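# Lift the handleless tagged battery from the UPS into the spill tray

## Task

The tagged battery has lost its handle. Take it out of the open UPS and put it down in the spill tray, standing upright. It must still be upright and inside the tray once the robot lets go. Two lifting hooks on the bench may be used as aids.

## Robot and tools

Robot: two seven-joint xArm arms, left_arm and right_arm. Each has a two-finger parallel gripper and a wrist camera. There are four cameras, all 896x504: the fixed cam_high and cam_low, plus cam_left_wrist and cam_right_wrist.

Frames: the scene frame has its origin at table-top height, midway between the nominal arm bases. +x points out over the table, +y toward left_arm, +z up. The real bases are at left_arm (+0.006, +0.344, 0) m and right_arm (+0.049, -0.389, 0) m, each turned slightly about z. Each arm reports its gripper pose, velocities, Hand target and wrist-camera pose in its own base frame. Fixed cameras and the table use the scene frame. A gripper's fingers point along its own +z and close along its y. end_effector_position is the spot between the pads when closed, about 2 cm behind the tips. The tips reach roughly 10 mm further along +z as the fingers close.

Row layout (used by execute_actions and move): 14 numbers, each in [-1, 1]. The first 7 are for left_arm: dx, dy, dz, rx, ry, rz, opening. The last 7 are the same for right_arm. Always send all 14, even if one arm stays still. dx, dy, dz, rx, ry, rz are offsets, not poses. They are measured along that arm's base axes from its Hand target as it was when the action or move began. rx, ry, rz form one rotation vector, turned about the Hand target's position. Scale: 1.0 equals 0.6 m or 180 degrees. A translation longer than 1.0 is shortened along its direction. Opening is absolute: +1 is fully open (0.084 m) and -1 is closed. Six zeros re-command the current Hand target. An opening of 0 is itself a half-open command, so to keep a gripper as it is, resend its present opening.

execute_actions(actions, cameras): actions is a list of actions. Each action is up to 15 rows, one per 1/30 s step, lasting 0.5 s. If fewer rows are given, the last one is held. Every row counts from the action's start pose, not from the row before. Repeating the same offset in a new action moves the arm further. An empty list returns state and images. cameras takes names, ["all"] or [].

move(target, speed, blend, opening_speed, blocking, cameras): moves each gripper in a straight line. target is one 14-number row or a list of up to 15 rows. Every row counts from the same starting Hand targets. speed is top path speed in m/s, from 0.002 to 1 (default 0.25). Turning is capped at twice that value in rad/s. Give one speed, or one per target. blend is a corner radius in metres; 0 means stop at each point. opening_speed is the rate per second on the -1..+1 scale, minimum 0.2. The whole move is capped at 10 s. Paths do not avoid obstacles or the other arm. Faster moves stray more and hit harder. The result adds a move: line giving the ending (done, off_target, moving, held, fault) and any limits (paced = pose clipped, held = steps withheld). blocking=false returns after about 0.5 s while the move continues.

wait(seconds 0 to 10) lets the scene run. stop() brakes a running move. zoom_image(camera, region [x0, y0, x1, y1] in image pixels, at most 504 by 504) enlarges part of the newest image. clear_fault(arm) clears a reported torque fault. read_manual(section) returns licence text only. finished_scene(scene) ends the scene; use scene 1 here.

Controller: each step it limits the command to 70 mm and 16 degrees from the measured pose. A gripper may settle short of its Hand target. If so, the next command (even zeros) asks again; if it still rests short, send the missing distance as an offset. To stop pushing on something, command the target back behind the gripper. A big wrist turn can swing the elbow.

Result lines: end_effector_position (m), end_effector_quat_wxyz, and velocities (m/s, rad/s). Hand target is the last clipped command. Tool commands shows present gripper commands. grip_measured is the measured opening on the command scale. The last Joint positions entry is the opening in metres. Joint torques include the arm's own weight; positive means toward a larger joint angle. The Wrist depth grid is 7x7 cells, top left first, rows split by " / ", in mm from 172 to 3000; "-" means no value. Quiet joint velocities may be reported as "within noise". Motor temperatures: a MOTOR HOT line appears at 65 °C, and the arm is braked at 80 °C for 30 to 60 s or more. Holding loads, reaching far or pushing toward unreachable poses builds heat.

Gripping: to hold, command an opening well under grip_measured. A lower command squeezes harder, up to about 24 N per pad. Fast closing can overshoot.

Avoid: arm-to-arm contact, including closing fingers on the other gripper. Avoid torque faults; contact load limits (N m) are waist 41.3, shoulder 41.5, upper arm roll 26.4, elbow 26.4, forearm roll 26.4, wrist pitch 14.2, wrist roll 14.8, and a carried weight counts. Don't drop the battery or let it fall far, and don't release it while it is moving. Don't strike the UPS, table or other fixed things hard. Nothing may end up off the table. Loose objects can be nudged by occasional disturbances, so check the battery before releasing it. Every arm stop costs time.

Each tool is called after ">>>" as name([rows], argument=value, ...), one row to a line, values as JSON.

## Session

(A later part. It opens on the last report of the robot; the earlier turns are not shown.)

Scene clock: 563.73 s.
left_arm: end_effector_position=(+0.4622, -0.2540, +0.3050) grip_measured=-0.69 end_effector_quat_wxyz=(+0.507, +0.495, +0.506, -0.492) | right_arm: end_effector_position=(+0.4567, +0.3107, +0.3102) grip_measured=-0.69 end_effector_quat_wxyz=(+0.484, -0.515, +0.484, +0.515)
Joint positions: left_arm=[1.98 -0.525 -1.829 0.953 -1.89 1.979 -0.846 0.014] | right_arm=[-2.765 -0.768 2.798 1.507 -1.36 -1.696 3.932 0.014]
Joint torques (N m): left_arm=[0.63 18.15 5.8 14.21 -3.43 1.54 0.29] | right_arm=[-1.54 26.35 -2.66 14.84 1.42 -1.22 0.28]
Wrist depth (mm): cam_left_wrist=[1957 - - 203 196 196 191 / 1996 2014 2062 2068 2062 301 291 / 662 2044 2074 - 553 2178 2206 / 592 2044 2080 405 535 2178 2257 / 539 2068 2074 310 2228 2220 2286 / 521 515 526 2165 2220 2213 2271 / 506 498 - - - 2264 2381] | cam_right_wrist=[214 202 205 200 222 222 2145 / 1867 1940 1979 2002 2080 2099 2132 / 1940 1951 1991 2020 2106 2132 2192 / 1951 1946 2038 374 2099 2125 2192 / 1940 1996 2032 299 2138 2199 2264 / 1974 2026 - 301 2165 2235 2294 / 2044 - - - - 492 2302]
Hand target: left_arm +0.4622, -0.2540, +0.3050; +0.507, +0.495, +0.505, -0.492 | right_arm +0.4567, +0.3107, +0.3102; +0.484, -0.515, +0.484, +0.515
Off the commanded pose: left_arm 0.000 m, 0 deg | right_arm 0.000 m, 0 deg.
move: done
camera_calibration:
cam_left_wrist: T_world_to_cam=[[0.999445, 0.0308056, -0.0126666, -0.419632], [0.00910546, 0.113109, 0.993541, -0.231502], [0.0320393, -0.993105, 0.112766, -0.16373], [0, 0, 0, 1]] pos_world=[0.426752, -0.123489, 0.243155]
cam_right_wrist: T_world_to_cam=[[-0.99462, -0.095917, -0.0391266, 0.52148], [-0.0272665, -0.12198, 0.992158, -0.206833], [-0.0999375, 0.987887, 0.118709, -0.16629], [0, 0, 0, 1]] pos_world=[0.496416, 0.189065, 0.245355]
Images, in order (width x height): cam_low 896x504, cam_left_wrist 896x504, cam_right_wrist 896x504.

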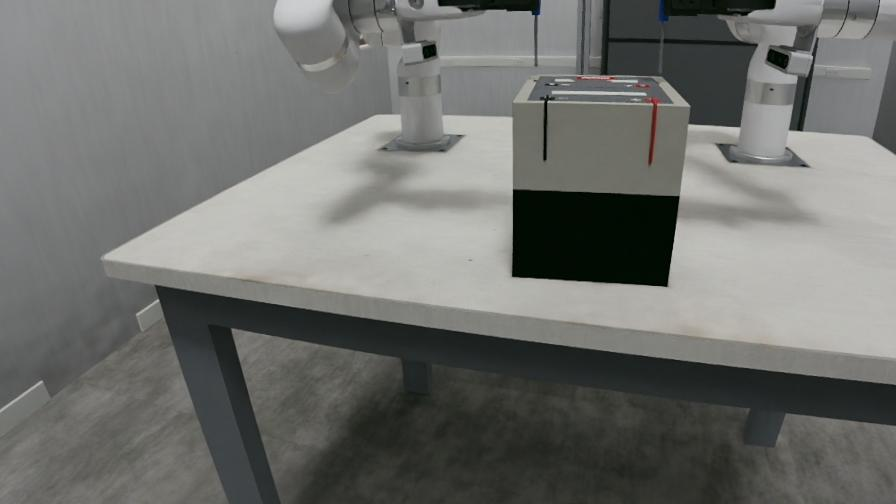

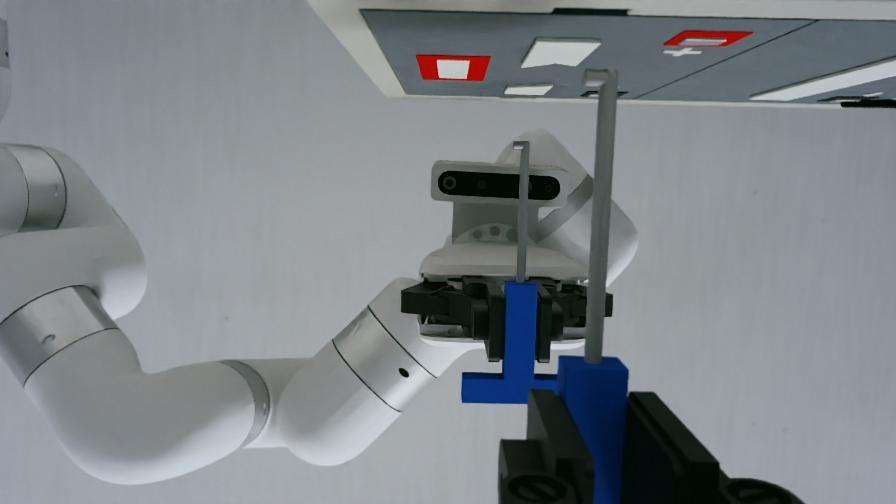

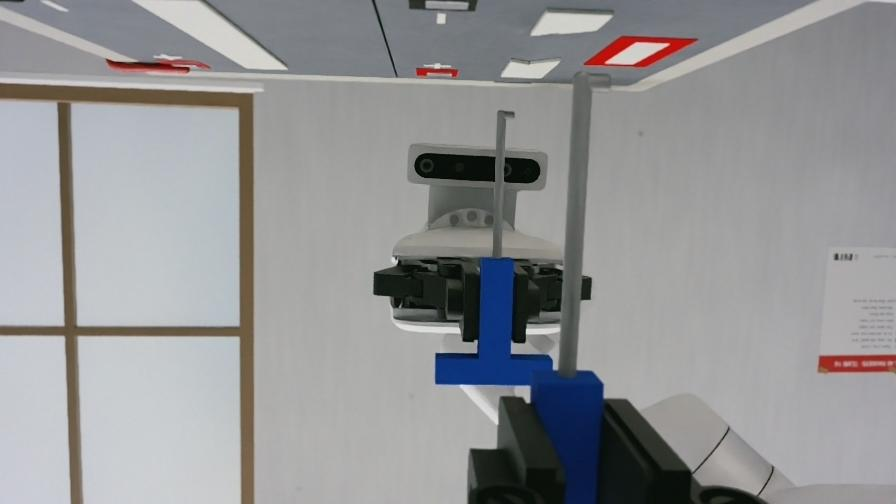

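>>> move(target=[-0.0033, -0.005, -0.015, 0, 0, 0, -1, 0, -0.0017, -0.021, 0, 0, 0, -1], speed=0.1, cameras=["cam_low", "cam_left_wrist", "cam_right_wrist"])

>>> zoom_image(camera="cam_low", region=[510, 50, 580, 95])

>>> zoom_image(camera="cam_low", region=[630, 50, 700, 95])

>>> zoom_image(camera="cam_left_wrist", region=[540, 0, 700, 100])

>>> zoom_image(camera="cam_right_wrist", region=[520, 0, 680, 100])

Scene clock: 609.57 s.
left_arm: end_effector_position=(+0.4602, -0.2570, +0.2960) grip_measured=-0.69 end_effector_quat_wxyz=(+0.507, +0.495, +0.505, -0.492) | right_arm: end_effector_position=(+0.4567, +0.3096, +0.2976) grip_measured=-0.69 end_effector_quat_wxyz=(+0.484, -0.515, +0.484, +0.515)
Joint positions: left_arm=[1.985 -0.538 -1.846 0.942 -1.899 1.981 -0.828 0.014] | right_arm=[-2.776 -0.789 2.812 1.5 -1.363 -1.696 3.901 0.014]
Joint torques (N m): left_arm=[0.08 18.41 6.11 13.35 -3.52 1.36 0.31] | right_arm=[-1.44 26.69 -2.95 13.85 1.38 -1.23 -0.46]
Wrist depth (mm): cam_left_wrist=[- - - - - - - / 1974 1996 2020 245 237 223 218 / 2014 2044 2044 - 539 2132 2145 / 591 2032 2074 390 532 2165 2206 / 538 2080 2087 352 2158 2228 2264 / 524 512 576 2145 2242 2257 2286 / 505 490 - - - 2213 2333] | cam_right_wrist=[- - - - - - 2132 / 1888 267 265 292 2080 2119 2151 / 1940 1996 2014 2032 2112 2125 2185 / 1940 1979 2014 377 2132 2206 2192 / 1935 2014 2044 307 2138 2172 2249 / 1991 2050 - 548 2185 2242 2279 / 1991 - - - - 489 2340]
Hand target: left_arm +0.4602, -0.2570, +0.2960; +0.507, +0.495, +0.505, -0.492 | right_arm +0.4567, +0.3096, +0.2976; +0.484, -0.515, +0.484, +0.515
Off the commanded pose: left_arm 0.000 m, 0 deg | right_arm 0.000 m, 0 deg.
joint sent to its limit (right arm) — joint 6 (wrist pitch), lower limit. The joint targets still meet the commanded pose.
move: done
camera_calibration:
cam_left_wrist: T_world_to_cam=[[0.999448, 0.0307048, -0.0126575, -0.417671], [0.00910466, 0.113207, 0.99353, -0.222187], [0.0319391, -0.993097, 0.112865, -0.16561], [0, 0, 0, 1]] pos_world=[0.424753, -0.126489, 0.234154]
cam_right_wrist: T_world_to_cam=[[-0.99462, -0.095917, -0.0391266, 0.520895], [-0.0272665, -0.12198, 0.992158, -0.194553], [-0.0999375, 0.987887, 0.118709, -0.163818], [0, 0, 0, 1]] pos_world=[0.496416, 0.188065, 0.232855]
Images, in order (width x height): cam_low 896x504, cam_left_wrist 896x504, cam_right_wrist 896x504.

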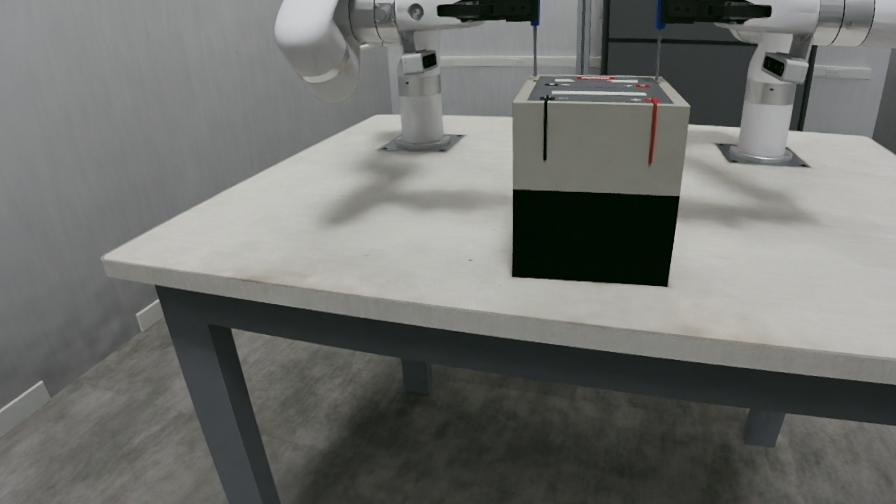

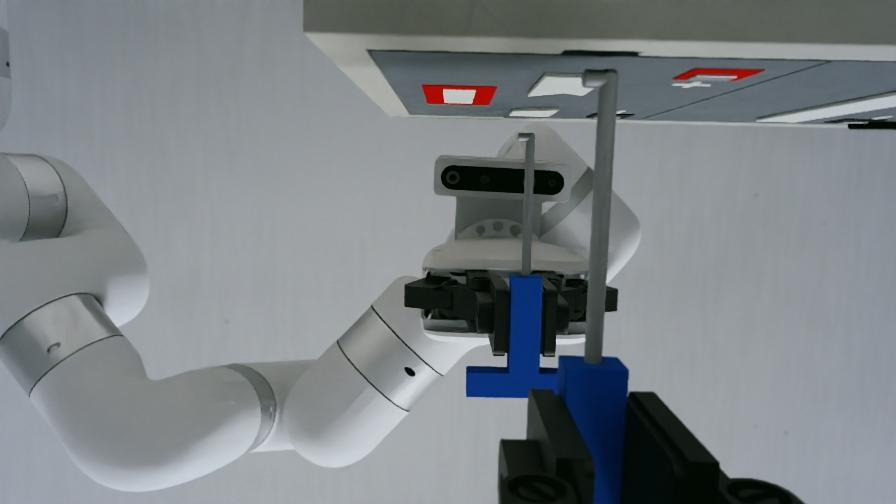

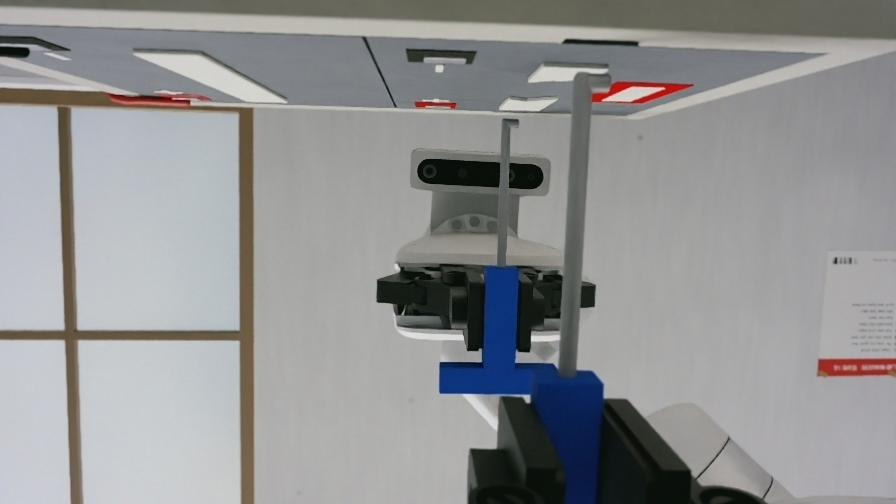

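Scaled by 7.200 from the camera's 896x504 image, which has a finer 1280x720 frame.

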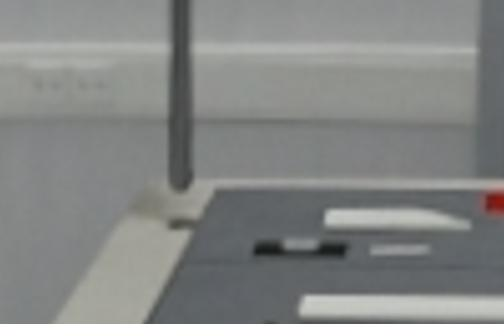

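Scaled by 7.200 from the camera's 896x504 image, which has a finer 1280x720 frame.

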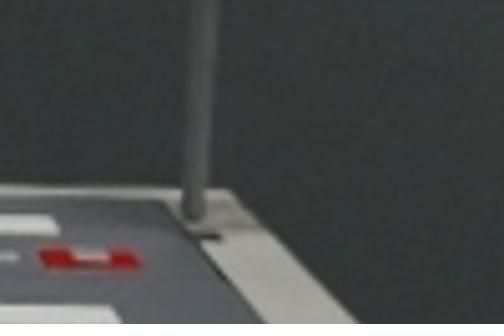

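Scaled by 3.150 from the camera's 896x504 image, which has a finer 1280x720 frame.

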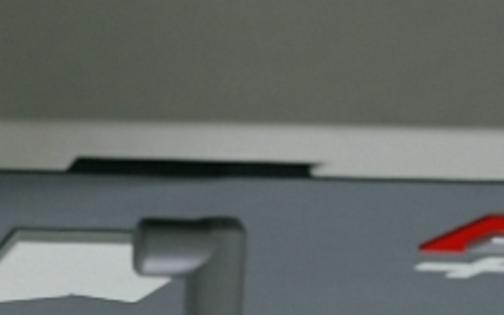

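Scaled by 3.150 from the camera's 896x504 image, which has a finer 1280x720 frame.

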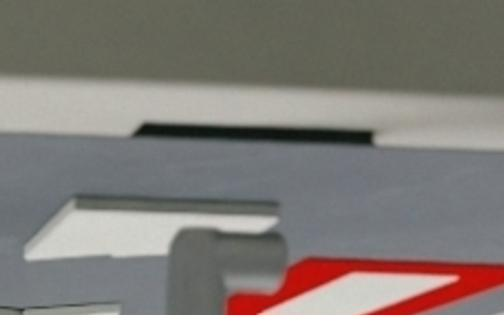

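>>> move(target=[0, 0.0038, -0.0055, 0, 0, 0, -1, -0.0027, -0.0005, -0.0125, 0, 0, 0, -1], speed=0.1, cameras=["cam_low", "cam_left_wrist", "cam_right_wrist"])

>>> zoom_image(camera="cam_low", region=[510, 60, 560, 92])

>>> zoom_image(camera="cam_low", region=[635, 60, 685, 92])

>>> zoom_image(camera="cam_left_wrist", region=[540, 0, 700, 100])

>>> zoom_image(camera="cam_right_wrist", region=[520, 0, 680, 100])

Scene clock: 623.20 s.
left_arm: end_effector_position=(+0.4602, -0.2548, +0.2927) grip_measured=-0.69 end_effector_quat_wxyz=(+0.507, +0.495, +0.505, -0.492) | right_arm: end_effector_position=(+0.4551, +0.3094, +0.2901) grip_measured=-0.69 end_effector_quat_wxyz=(+0.484, -0.515, +0.484, +0.515)
Joint positions: left_arm=[1.998 -0.546 -1.853 0.942 -1.899 1.991 -0.82 0.014] | right_arm=[-2.78 -0.798 2.819 1.487 -1.366 -1.696 3.879 0.014]
Joint torques (N m): left_arm=[0.62 18.78 5.97 13.29 -1.83 1.54 0.23] | right_arm=[-1.89 26.08 -2.77 13.11 1.27 -1.29 -0.31]
Wrist depth (mm): cam_left_wrist=[- - - - - - - / 1974 2008 - 218 270 199 240 / 1974 2038 2068 548 538 2132 2178 / 596 2050 2112 373 532 2178 2235 / 540 2062 2080 308 2185 2235 2228 / 528 515 570 2158 2192 2264 2279 / 516 492 - - - 2286 2325] | cam_right_wrist=[- - - - - - 2151 / 220 268 277 261 240 236 2158 / 1924 1968 2008 2014 2106 2145 2192 / 1908 1946 1979 393 2158 2125 2192 / 1962 2008 - 300 2158 2192 2257 / 1957 2008 - 301 2185 2213 2249 / 2002 - - - - 495 2257]
Hand target: left_arm +0.4602, -0.2547, +0.2927; +0.507, +0.495, +0.505, -0.492 | right_arm +0.4551, +0.3093, +0.2901; +0.484, -0.515, +0.484, +0.515
Off the commanded pose: left_arm 0.000 m, 0 deg | right_arm 0.000 m, 0 deg.
joint sent to its limit (right arm) — joint 6 (wrist pitch), lower limit. The joint targets still meet the commanded pose.
move: done
camera_calibration:
cam_left_wrist: T_world_to_cam=[[0.999448, 0.0307048, -0.0126575, -0.41778], [0.00910466, 0.113207, 0.99353, -0.219158], [0.0319391, -0.993097, 0.112865, -0.163052], [0, 0, 0, 1]] pos_world=[0.424753, -0.124289, 0.230854]
cam_right_wrist: T_world_to_cam=[[-0.99462, -0.095917, -0.0391266, 0.518982], [-0.0272665, -0.12198, 0.992158, -0.187192], [-0.0999375, 0.987887, 0.118709, -0.162792], [0, 0, 0, 1]] pos_world=[0.494816, 0.187765, 0.225355]
Images, in order (width x height): cam_low 896x504, cam_left_wrist 896x504, cam_right_wrist 896x504.

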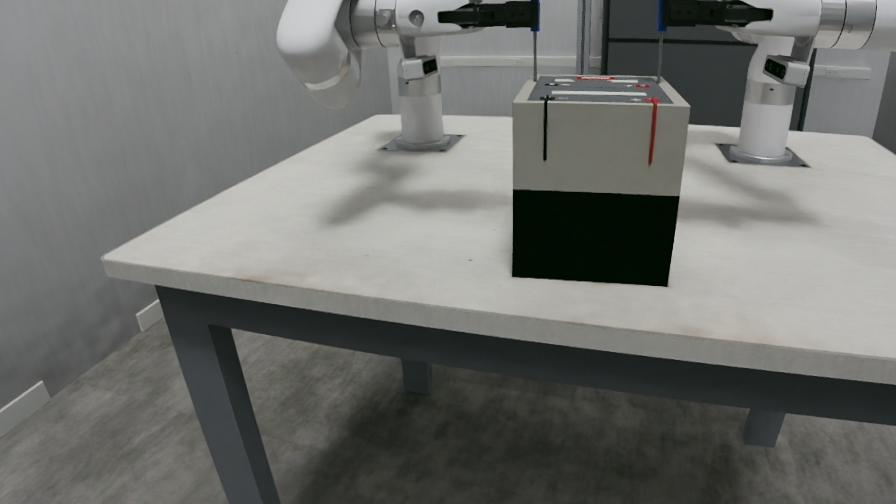

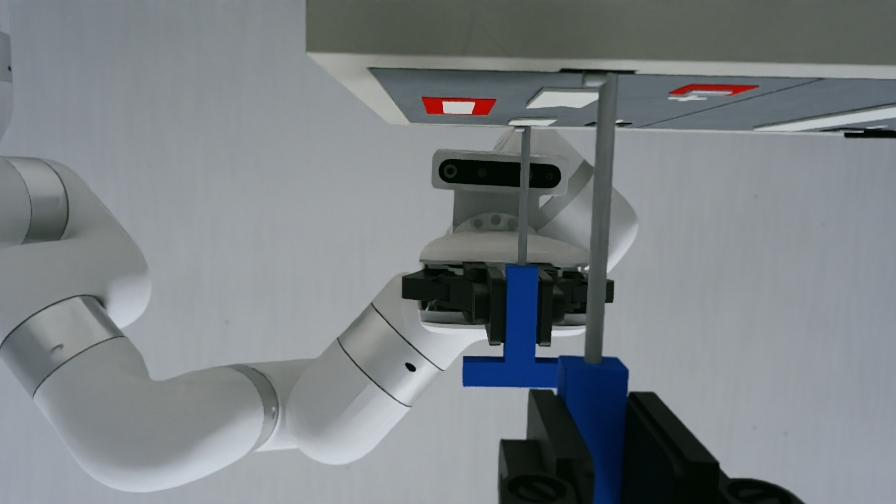

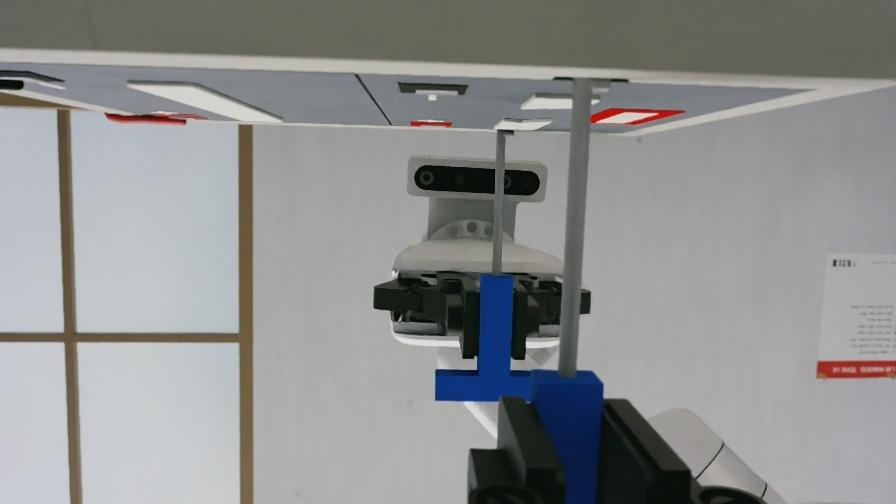

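Scaled by 10.080 from the camera's 896x504 image, which has a finer 1280x720 frame.

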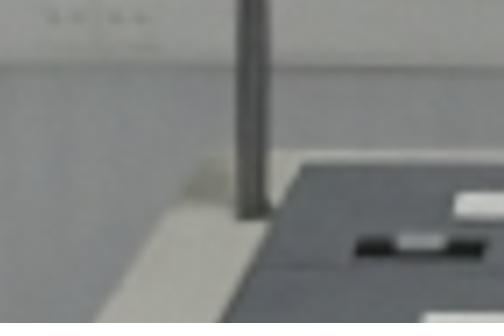

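Scaled by 10.080 from the camera's 896x504 image, which has a finer 1280x720 frame.

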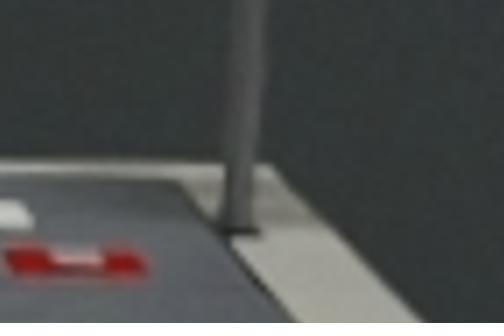

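Scaled by 3.150 from the camera's 896x504 image, which has a finer 1280x720 frame.

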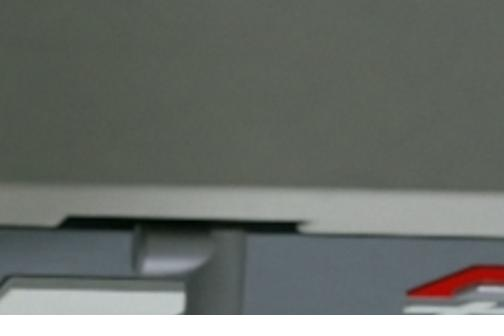

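Scaled by 3.150 from the camera's 896x504 image, which has a finer 1280x720 frame.

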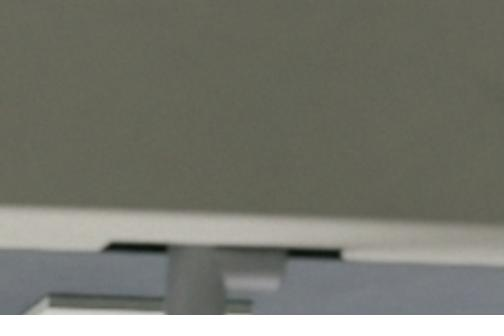

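>>> move(target=[0, 0, -0.0133, 0, 0, 0, -1, 0, 0, -0.0133, 0, 0, 0, -1], speed=0.04, cameras=["cam_low", "cam_left_wrist", "cam_right_wrist"])

>>> zoom_image(camera="cam_low", region=[510, 60, 560, 92])

>>> zoom_image(camera="cam_low", region=[635, 60, 685, 92])

>>> zoom_image(camera="cam_left_wrist", region=[540, 20, 700, 120])

>>> zoom_image(camera="cam_right_wrist", region=[520, 20, 680, 120])

Scene clock: 630.77 s.
left_arm: end_effector_position=(+0.4602, -0.2547, +0.2848) grip_measured=-0.69 end_effector_quat_wxyz=(+0.507, +0.495, +0.505, -0.492) | right_arm: end_effector_position=(+0.4551, +0.3093, +0.2821) grip_measured=-0.69 end_effector_quat_wxyz=(+0.484, -0.515, +0.484, +0.515)
Joint positions: left_arm=[2.016 -0.564 -1.872 0.939 -1.907 2.001 -0.806 0.014] | right_arm=[-2.784 -0.813 2.826 1.485 -1.366 -1.696 3.861 0.014]
Joint torques (N m): left_arm=[1.2 19.44 6.19 12.97 -3.43 1.28 0.33] | right_arm=[-2.11 27.08 -2.91 13.28 1.14 -1.34 -0.35]
Wrist depth (mm): cam_left_wrist=[- - - - - - - / 1996 - - 196 - - - / 1991 2050 2068 546 535 2132 2185 / 608 2026 2087 373 534 2172 2228 / 545 2080 2106 308 2172 2199 2242 / 530 517 564 2178 2213 2271 2271 / 510 497 - - - 2271 2286] | cam_right_wrist=[- - - - - - 2132 / - - 286 - - - - / 1919 1951 2020 2044 2080 2119 2138 / 1919 1974 2020 394 2138 2151 2185 / 1940 2032 - 300 2112 2199 2249 / 1991 2002 - 302 2185 2228 2271 / 1991 - - - - 496 2271]
Hand target: left_arm +0.4602, -0.2547, +0.2847; +0.507, +0.495, +0.505, -0.492 | right_arm +0.4551, +0.3093, +0.2821; +0.484, -0.515, +0.484, +0.515
Off the commanded pose: left_arm 0.000 m, 0 deg | right_arm 0.000 m, 0 deg.
joint sent to its limit (right arm) — joint 6 (wrist pitch), lower limit. The joint targets still meet the commanded pose.
move: done
camera_calibration:
cam_left_wrist: T_world_to_cam=[[0.999448, 0.0307048, -0.0126575, -0.417881], [0.00910466, 0.113207, 0.99353, -0.211209], [0.0319391, -0.993097, 0.112865, -0.162149], [0, 0, 0, 1]] pos_world=[0.424753, -0.124289, 0.222854]
cam_right_wrist: T_world_to_cam=[[-0.99462, -0.095917, -0.0391266, 0.518669], [-0.0272665, -0.12198, 0.992158, -0.179254], [-0.0999375, 0.987887, 0.118709, -0.161842], [0, 0, 0, 1]] pos_world=[0.494816, 0.187765, 0.217355]
Images, in order (width x height): cam_low 896x504, cam_left_wrist 896x504, cam_right_wrist 896x504.

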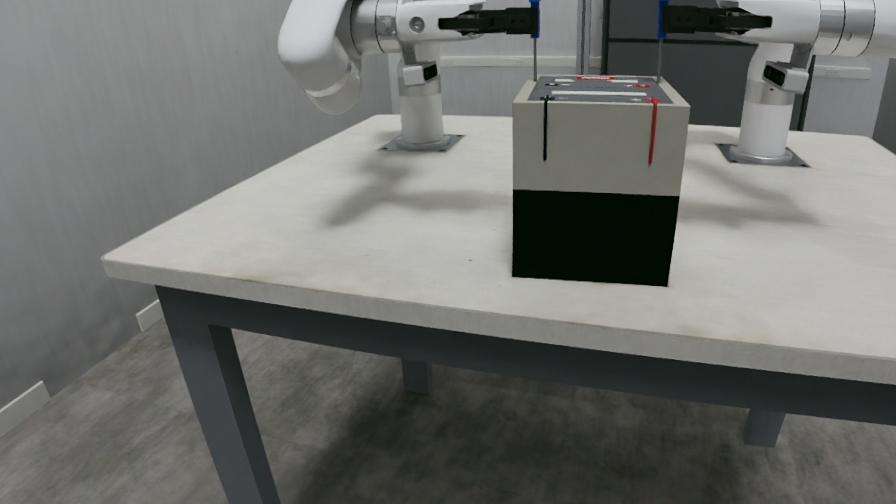

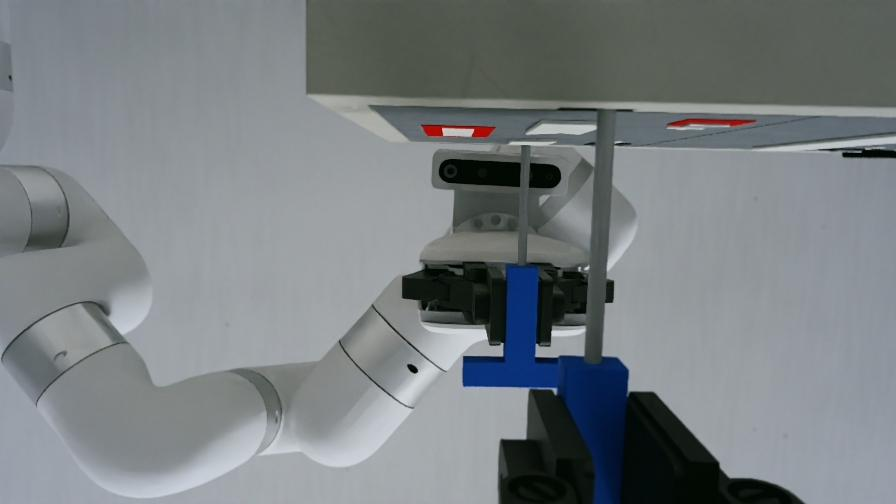

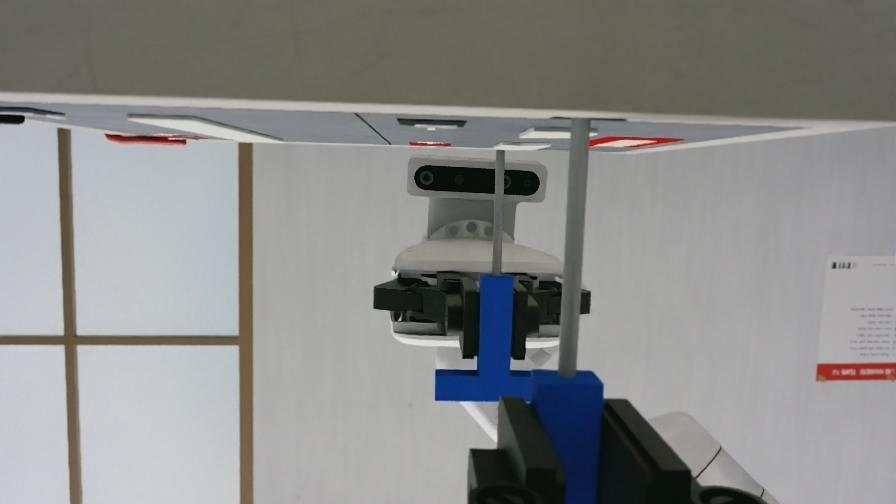

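Scaled by 10.080 from the camera's 896x504 image, which has a finer 1280x720 frame.

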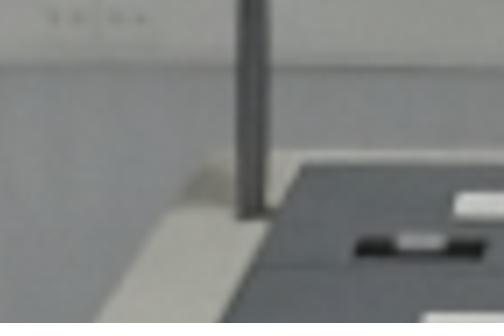

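Scaled by 10.080 from the camera's 896x504 image, which has a finer 1280x720 frame.

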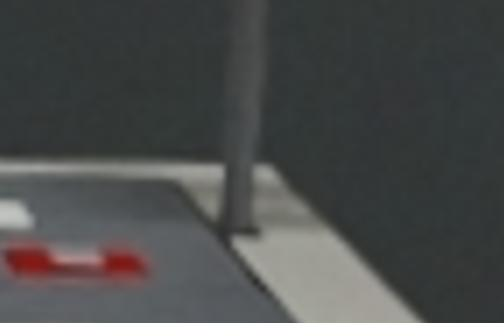

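Scaled by 3.150 from the camera's 896x504 image, which has a finer 1280x720 frame.

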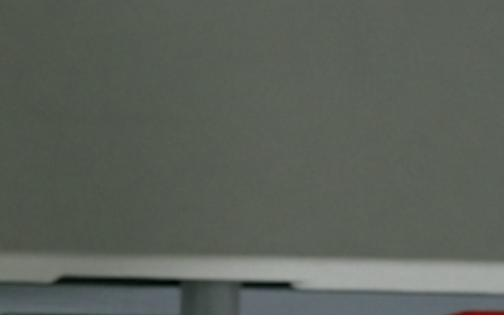

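Scaled by 3.150 from the camera's 896x504 image, which has a finer 1280x720 frame.

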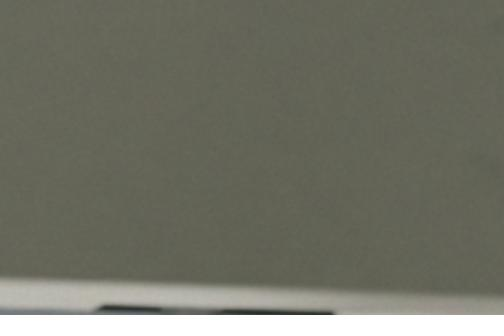

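>>> move([
  [0, 0, -0.0317, 0, 0, 0, -1, 0, 0, -0.0317, 0, 0, 0, -1],
  [-0.0108, -0.0023, -0.0317, 0, 0, 0.125, -1, -0.011, 0.0015, -0.0317, 0, 0, -0.125, -1],
], speed=0.06, cameras=["cam_low", "cam_left_wrist", "cam_right_wrist"])

Scene clock: 654.30 s.
left_arm: end_effector_position=(+0.4537, -0.2561, +0.2657) grip_measured=-0.69 end_effector_quat_wxyz=(+0.594, +0.387, +0.592, -0.384) | right_arm: end_effector_position=(+0.4485, +0.3102, +0.2631) grip_measured=-0.69 end_effector_quat_wxyz=(+0.576, -0.410, +0.575, +0.411)
Joint positions: left_arm=[1.437 -0.38 -1.52 0.6 -2.186 1.558 -0.71 0.014] | right_arm=[-2.698 -0.6 2.837 0.946 -1.027 -1.53 3.544 0.014]
Joint torques (N m): left_arm=[-0.65 6.04 5.04 13.79 -2.69 0.95 -0.19] | right_arm=[0.48 23.77 -1.88 11.24 1.89 -1.4 -0.46]
Wrist depth (mm): cam_left_wrist=[- - - - - - - / - - - - - - - / - 429 2093 2309 - 2911 - / 1736 343 361 2348 2654 2874 - / 438 330 292 2397 2654 - - / 430 1991 - 2397 2839 - - / 427 1957 - - - - -] | cam_right_wrist=[174 - - - - - - / 177 - - - - - - / 180 - - - - - - / 2528 2422 2228 2125 2020 362 478 / 2644 2431 2249 2151 - 308 377 / 2614 2547 2294 2235 2008 1968 451 / 2706 - - - - 2008 474]
Hand target: left_arm +0.4537, -0.2561, +0.2657; +0.594, +0.387, +0.592, -0.384 | right_arm +0.4485, +0.3102, +0.2631; +0.576, -0.410, +0.576, +0.411
Off the commanded pose: left_arm 0.000 m, 0 deg | right_arm 0.000 m, 0 deg.
move: done
camera_calibration:
cam_left_wrist: T_world_to_cam=[[0.911652, 0.410769, -0.0126075, -0.274507], [-0.0349498, 0.108061, 0.99353, -0.173458], [0.409473, -0.905313, 0.11287, -0.309907], [0, 0, 0, 1]] pos_world=[0.371091, -0.14906, 0.203854]
cam_right_wrist: T_world_to_cam=[[-0.955622, 0.291984, -0.0391443, 0.373629], [-0.0718857, -0.10226, 0.992157, -0.146479], [0.285691, 0.950941, 0.118711, -0.322625], [0, 0, 0, 1]] pos_world=[0.438689, 0.182724, 0.198255]
Images, in order (width x height): cam_low 896x504, cam_left_wrist 896x504, cam_right_wrist 896x504.

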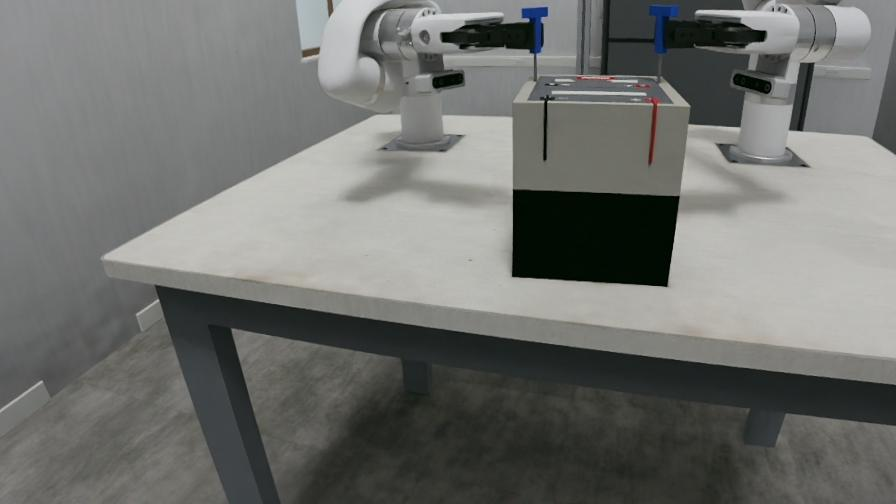

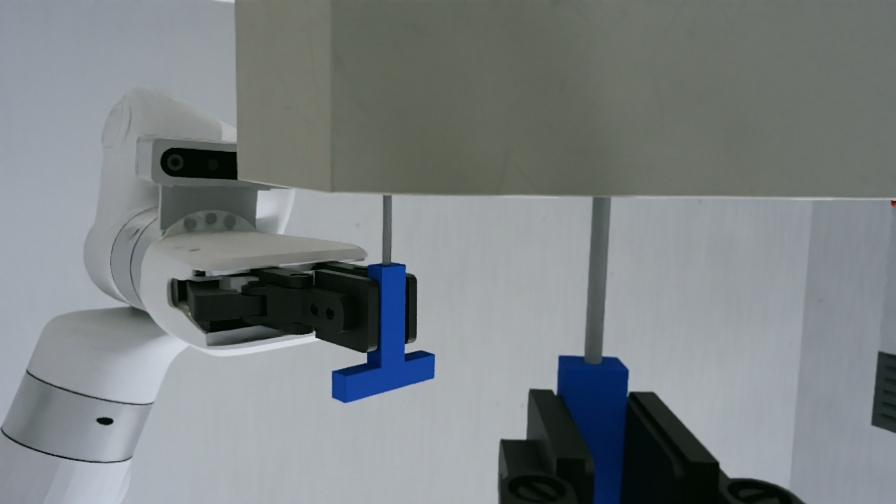

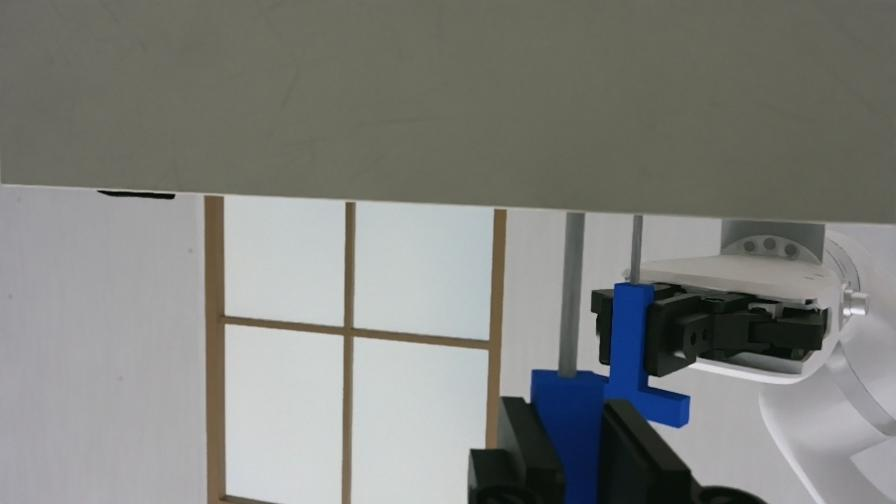

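>>> move([
  [-0.009, -0.0065, 0, 0, 0, 0.125, -1, -0.0095, 0.0055, 0, 0, 0, -0.125, -1],
  [-0.015, -0.0158, 0, 0, 0, 0.25, -1, -0.0163, 0.0143, 0, 0, 0, -0.25, -1],
  [-0.0162, -0.0262, 0, 0, 0, 0.375, -1, -0.0188, 0.0267, 0, 0, 0, -0.375, -1],
], speed=0.2, blend=[0.002, 0.002, 0], cameras=["cam_low", "cam_left_wrist", "cam_right_wrist"])

Scene clock: 665.77 s.
left_arm: end_effector_position=(+0.4440, -0.2718, +0.2657) grip_measured=-0.69 end_effector_quat_wxyz=(+0.707, -0.008, +0.707, +0.011) | right_arm: end_effector_position=(+0.4372, +0.3263, +0.2631) grip_measured=-0.69 end_effector_quat_wxyz=(+0.707, -0.022, +0.707, +0.022)
Joint positions: left_arm=[0.811 -1.257 -1.438 0.758 -4.214 0.14 -0.182 0.014] | right_arm=[-2.115 -0.548 3.18 0.872 1.017 -1.413 2.857 0.014]
Joint torques (N m): left_arm=[0.49 14.06 13.02 6.87 -0.47 1.29 0.47] | right_arm=[4.49 23.35 2.29 16.76 -4.1 -1.73 0.52]
Wrist depth (mm): cam_left_wrist=[- - - - - - 2685 / - - - - - - 2696 / - - - - - - 2696 / 2165 2206 2206 2249 - - 2624 / - 2213 2220 2286 - - 2644 / - 2192 - - - - 2634 / - - - - - - 2624] | cam_right_wrist=[2805 - - - - - - / 2923 - - - - - - / 2899 - - - - - - / 2923 2199 2228 2286 - - 2960 / 2960 2220 2279 2302 - - 2886 / - 2271 2286 2333 - - 2923 / - - - - - - 2839]
Hand target: left_arm +0.4440, -0.2718, +0.2657; +0.707, -0.008, +0.707, +0.011 | right_arm +0.4372, +0.3263, +0.2631; +0.707, -0.022, +0.707, +0.022
Off the commanded pose: left_arm 0.000 m, 0 deg | right_arm 0.000 m, 0 deg.
move: done
camera_calibration:
cam_left_wrist: T_world_to_cam=[[-0.0306056, 0.999452, -0.0126456, 0.319251], [-0.113206, 0.00910408, 0.99353, -0.16425], [0.9931, 0.0318392, 0.112865, -0.324551], [0, 0, 0, 1]] pos_world=[0.313489, -0.307247, 0.203854]
cam_right_wrist: T_world_to_cam=[[-0.095917, 0.99462, -0.0391266, -0.247007], [-0.12198, 0.0272665, 0.992158, -0.166009], [0.987887, 0.0999375, 0.118709, -0.364017], [0, 0, 0, 1]] pos_world=[0.315665, 0.286584, 0.198255]
Images, in order (width x height): cam_low 896x504, cam_left_wrist 896x504, cam_right_wrist 896x504.

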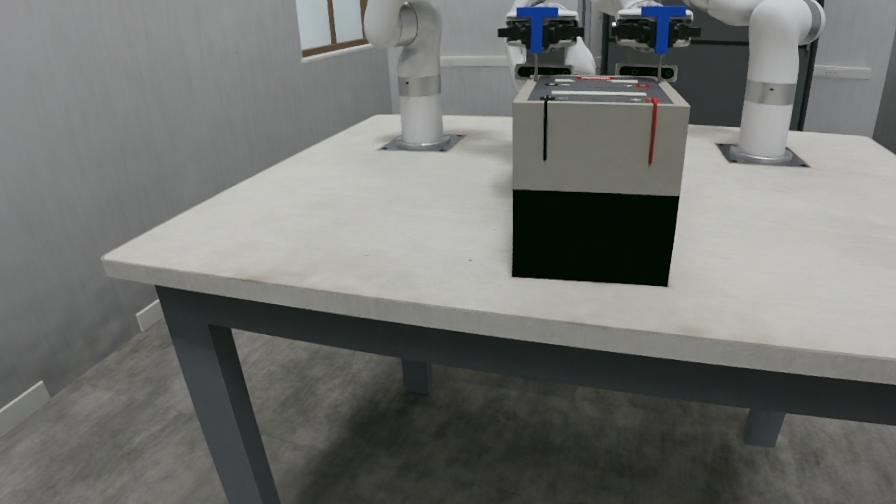

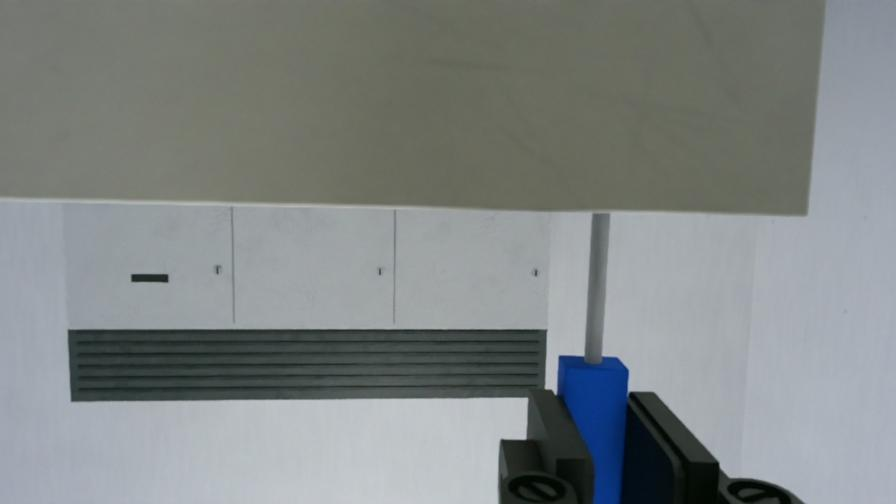

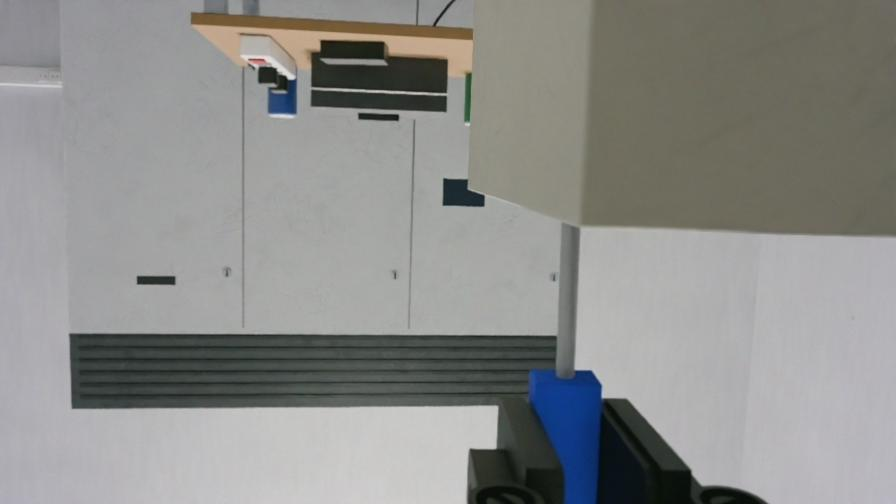

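>>> move([
  [0, 0, 0, 0, 0, 0, -1, 0, -0.0025, 0, 0, 0, 0, -1],
  [0, 0, 0.014, 0, 0, 0, -1, 0, -0.0025, 0.014, 0, 0, 0, -1],
], speed=0.03, blend=0.001, cameras=["cam_low", "cam_left_wrist", "cam_right_wrist"])

Scene clock: 675.53 s.
left_arm: end_effector_position=(+0.4440, -0.2718, +0.2740) grip_measured=-0.69 end_effector_quat_wxyz=(+0.707, -0.008, +0.707, +0.011) | right_arm: end_effector_position=(+0.4372, +0.3248, +0.2714) grip_measured=-0.69 end_effector_quat_wxyz=(+0.707, -0.022, +0.707, +0.022)
Joint positions: left_arm=[0.807 -1.251 -1.415 0.763 -4.203 0.127 -0.172 0.014] | right_arm=[-2.116 -0.521 3.18 0.865 1.02 -1.403 2.84 0.014]
Joint torques (N m): left_arm=[-1.19 14.36 19.24 12.09 0.78 5.05 0.13] | right_arm=[1.06 32.2 -2.87 18.93 -2.61 -5.03 -0.34]
Wrist depth (mm): cam_left_wrist=[- - - - - - 2644 / - - - - - - 2595 / 2158 2158 2220 2220 - - 2614 / 2145 2199 2220 2257 - - 2595 / 2172 2213 2242 2317 - - 2595 / - 2235 - - - - 2664 / - - - - - - 2604] | cam_right_wrist=[2863 - - - - - - / 2863 - - - - - - / 2886 2151 - 2279 - - - / 2935 2206 2213 2257 - - 2899 / 2973 2228 2264 2302 - - 2923 / - 2257 2333 2317 - - 2948 / - - - - - - 2973]
Hand target: left_arm +0.4440, -0.2718, +0.2741; +0.707, -0.008, +0.707, +0.011 | right_arm +0.4372, +0.3248, +0.2715; +0.707, -0.022, +0.707, +0.022
Off the commanded pose: left_arm 0.000 m, 0 deg | right_arm 0.000 m, 0 deg.
move: done; blend cut to 0.0007 m at target 1
camera_calibration:
cam_left_wrist: T_world_to_cam=[[-0.0307064, 0.999448, -0.0126547, 0.319389], [-0.113108, 0.00910489, 0.993541, -0.172529], [0.993108, 0.0319394, 0.112766, -0.325439], [0, 0, 0, 1]] pos_world=[0.313489, -0.307247, 0.212155]
cam_right_wrist: T_world_to_cam=[[-0.0960203, 0.99461, -0.0391288, -0.24516], [-0.121884, 0.0272661, 0.99217, -0.174347], [0.987889, 0.100038, 0.118609, -0.364773], [0, 0, 0, 1]] pos_world=[0.315565, 0.285084, 0.206654]
Images, in order (width x height): cam_low 896x504, cam_left_wrist 896x504, cam_right_wrist 896x504.

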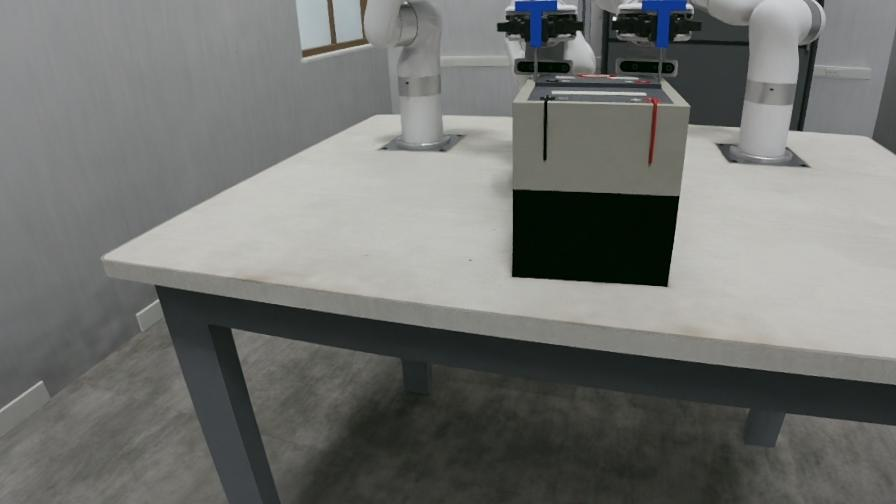

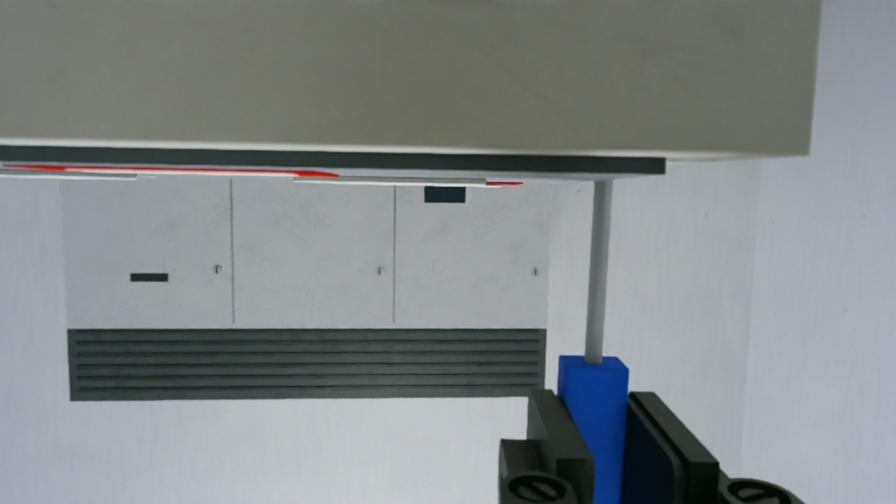

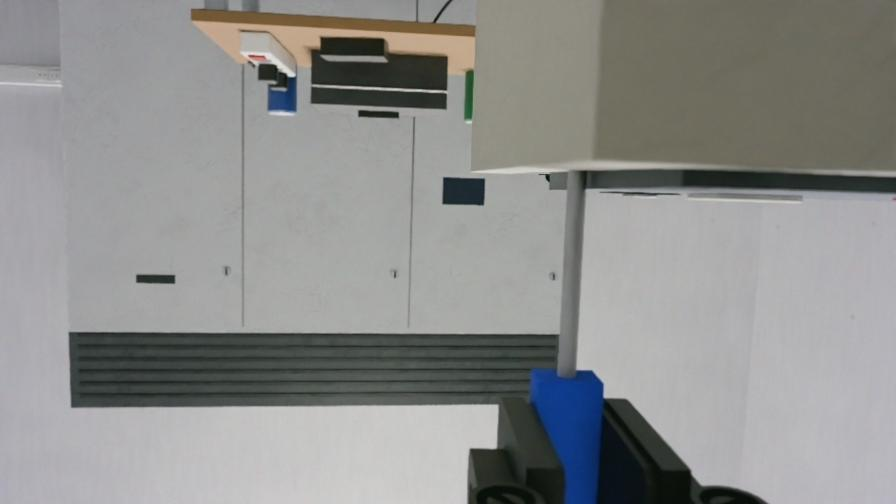

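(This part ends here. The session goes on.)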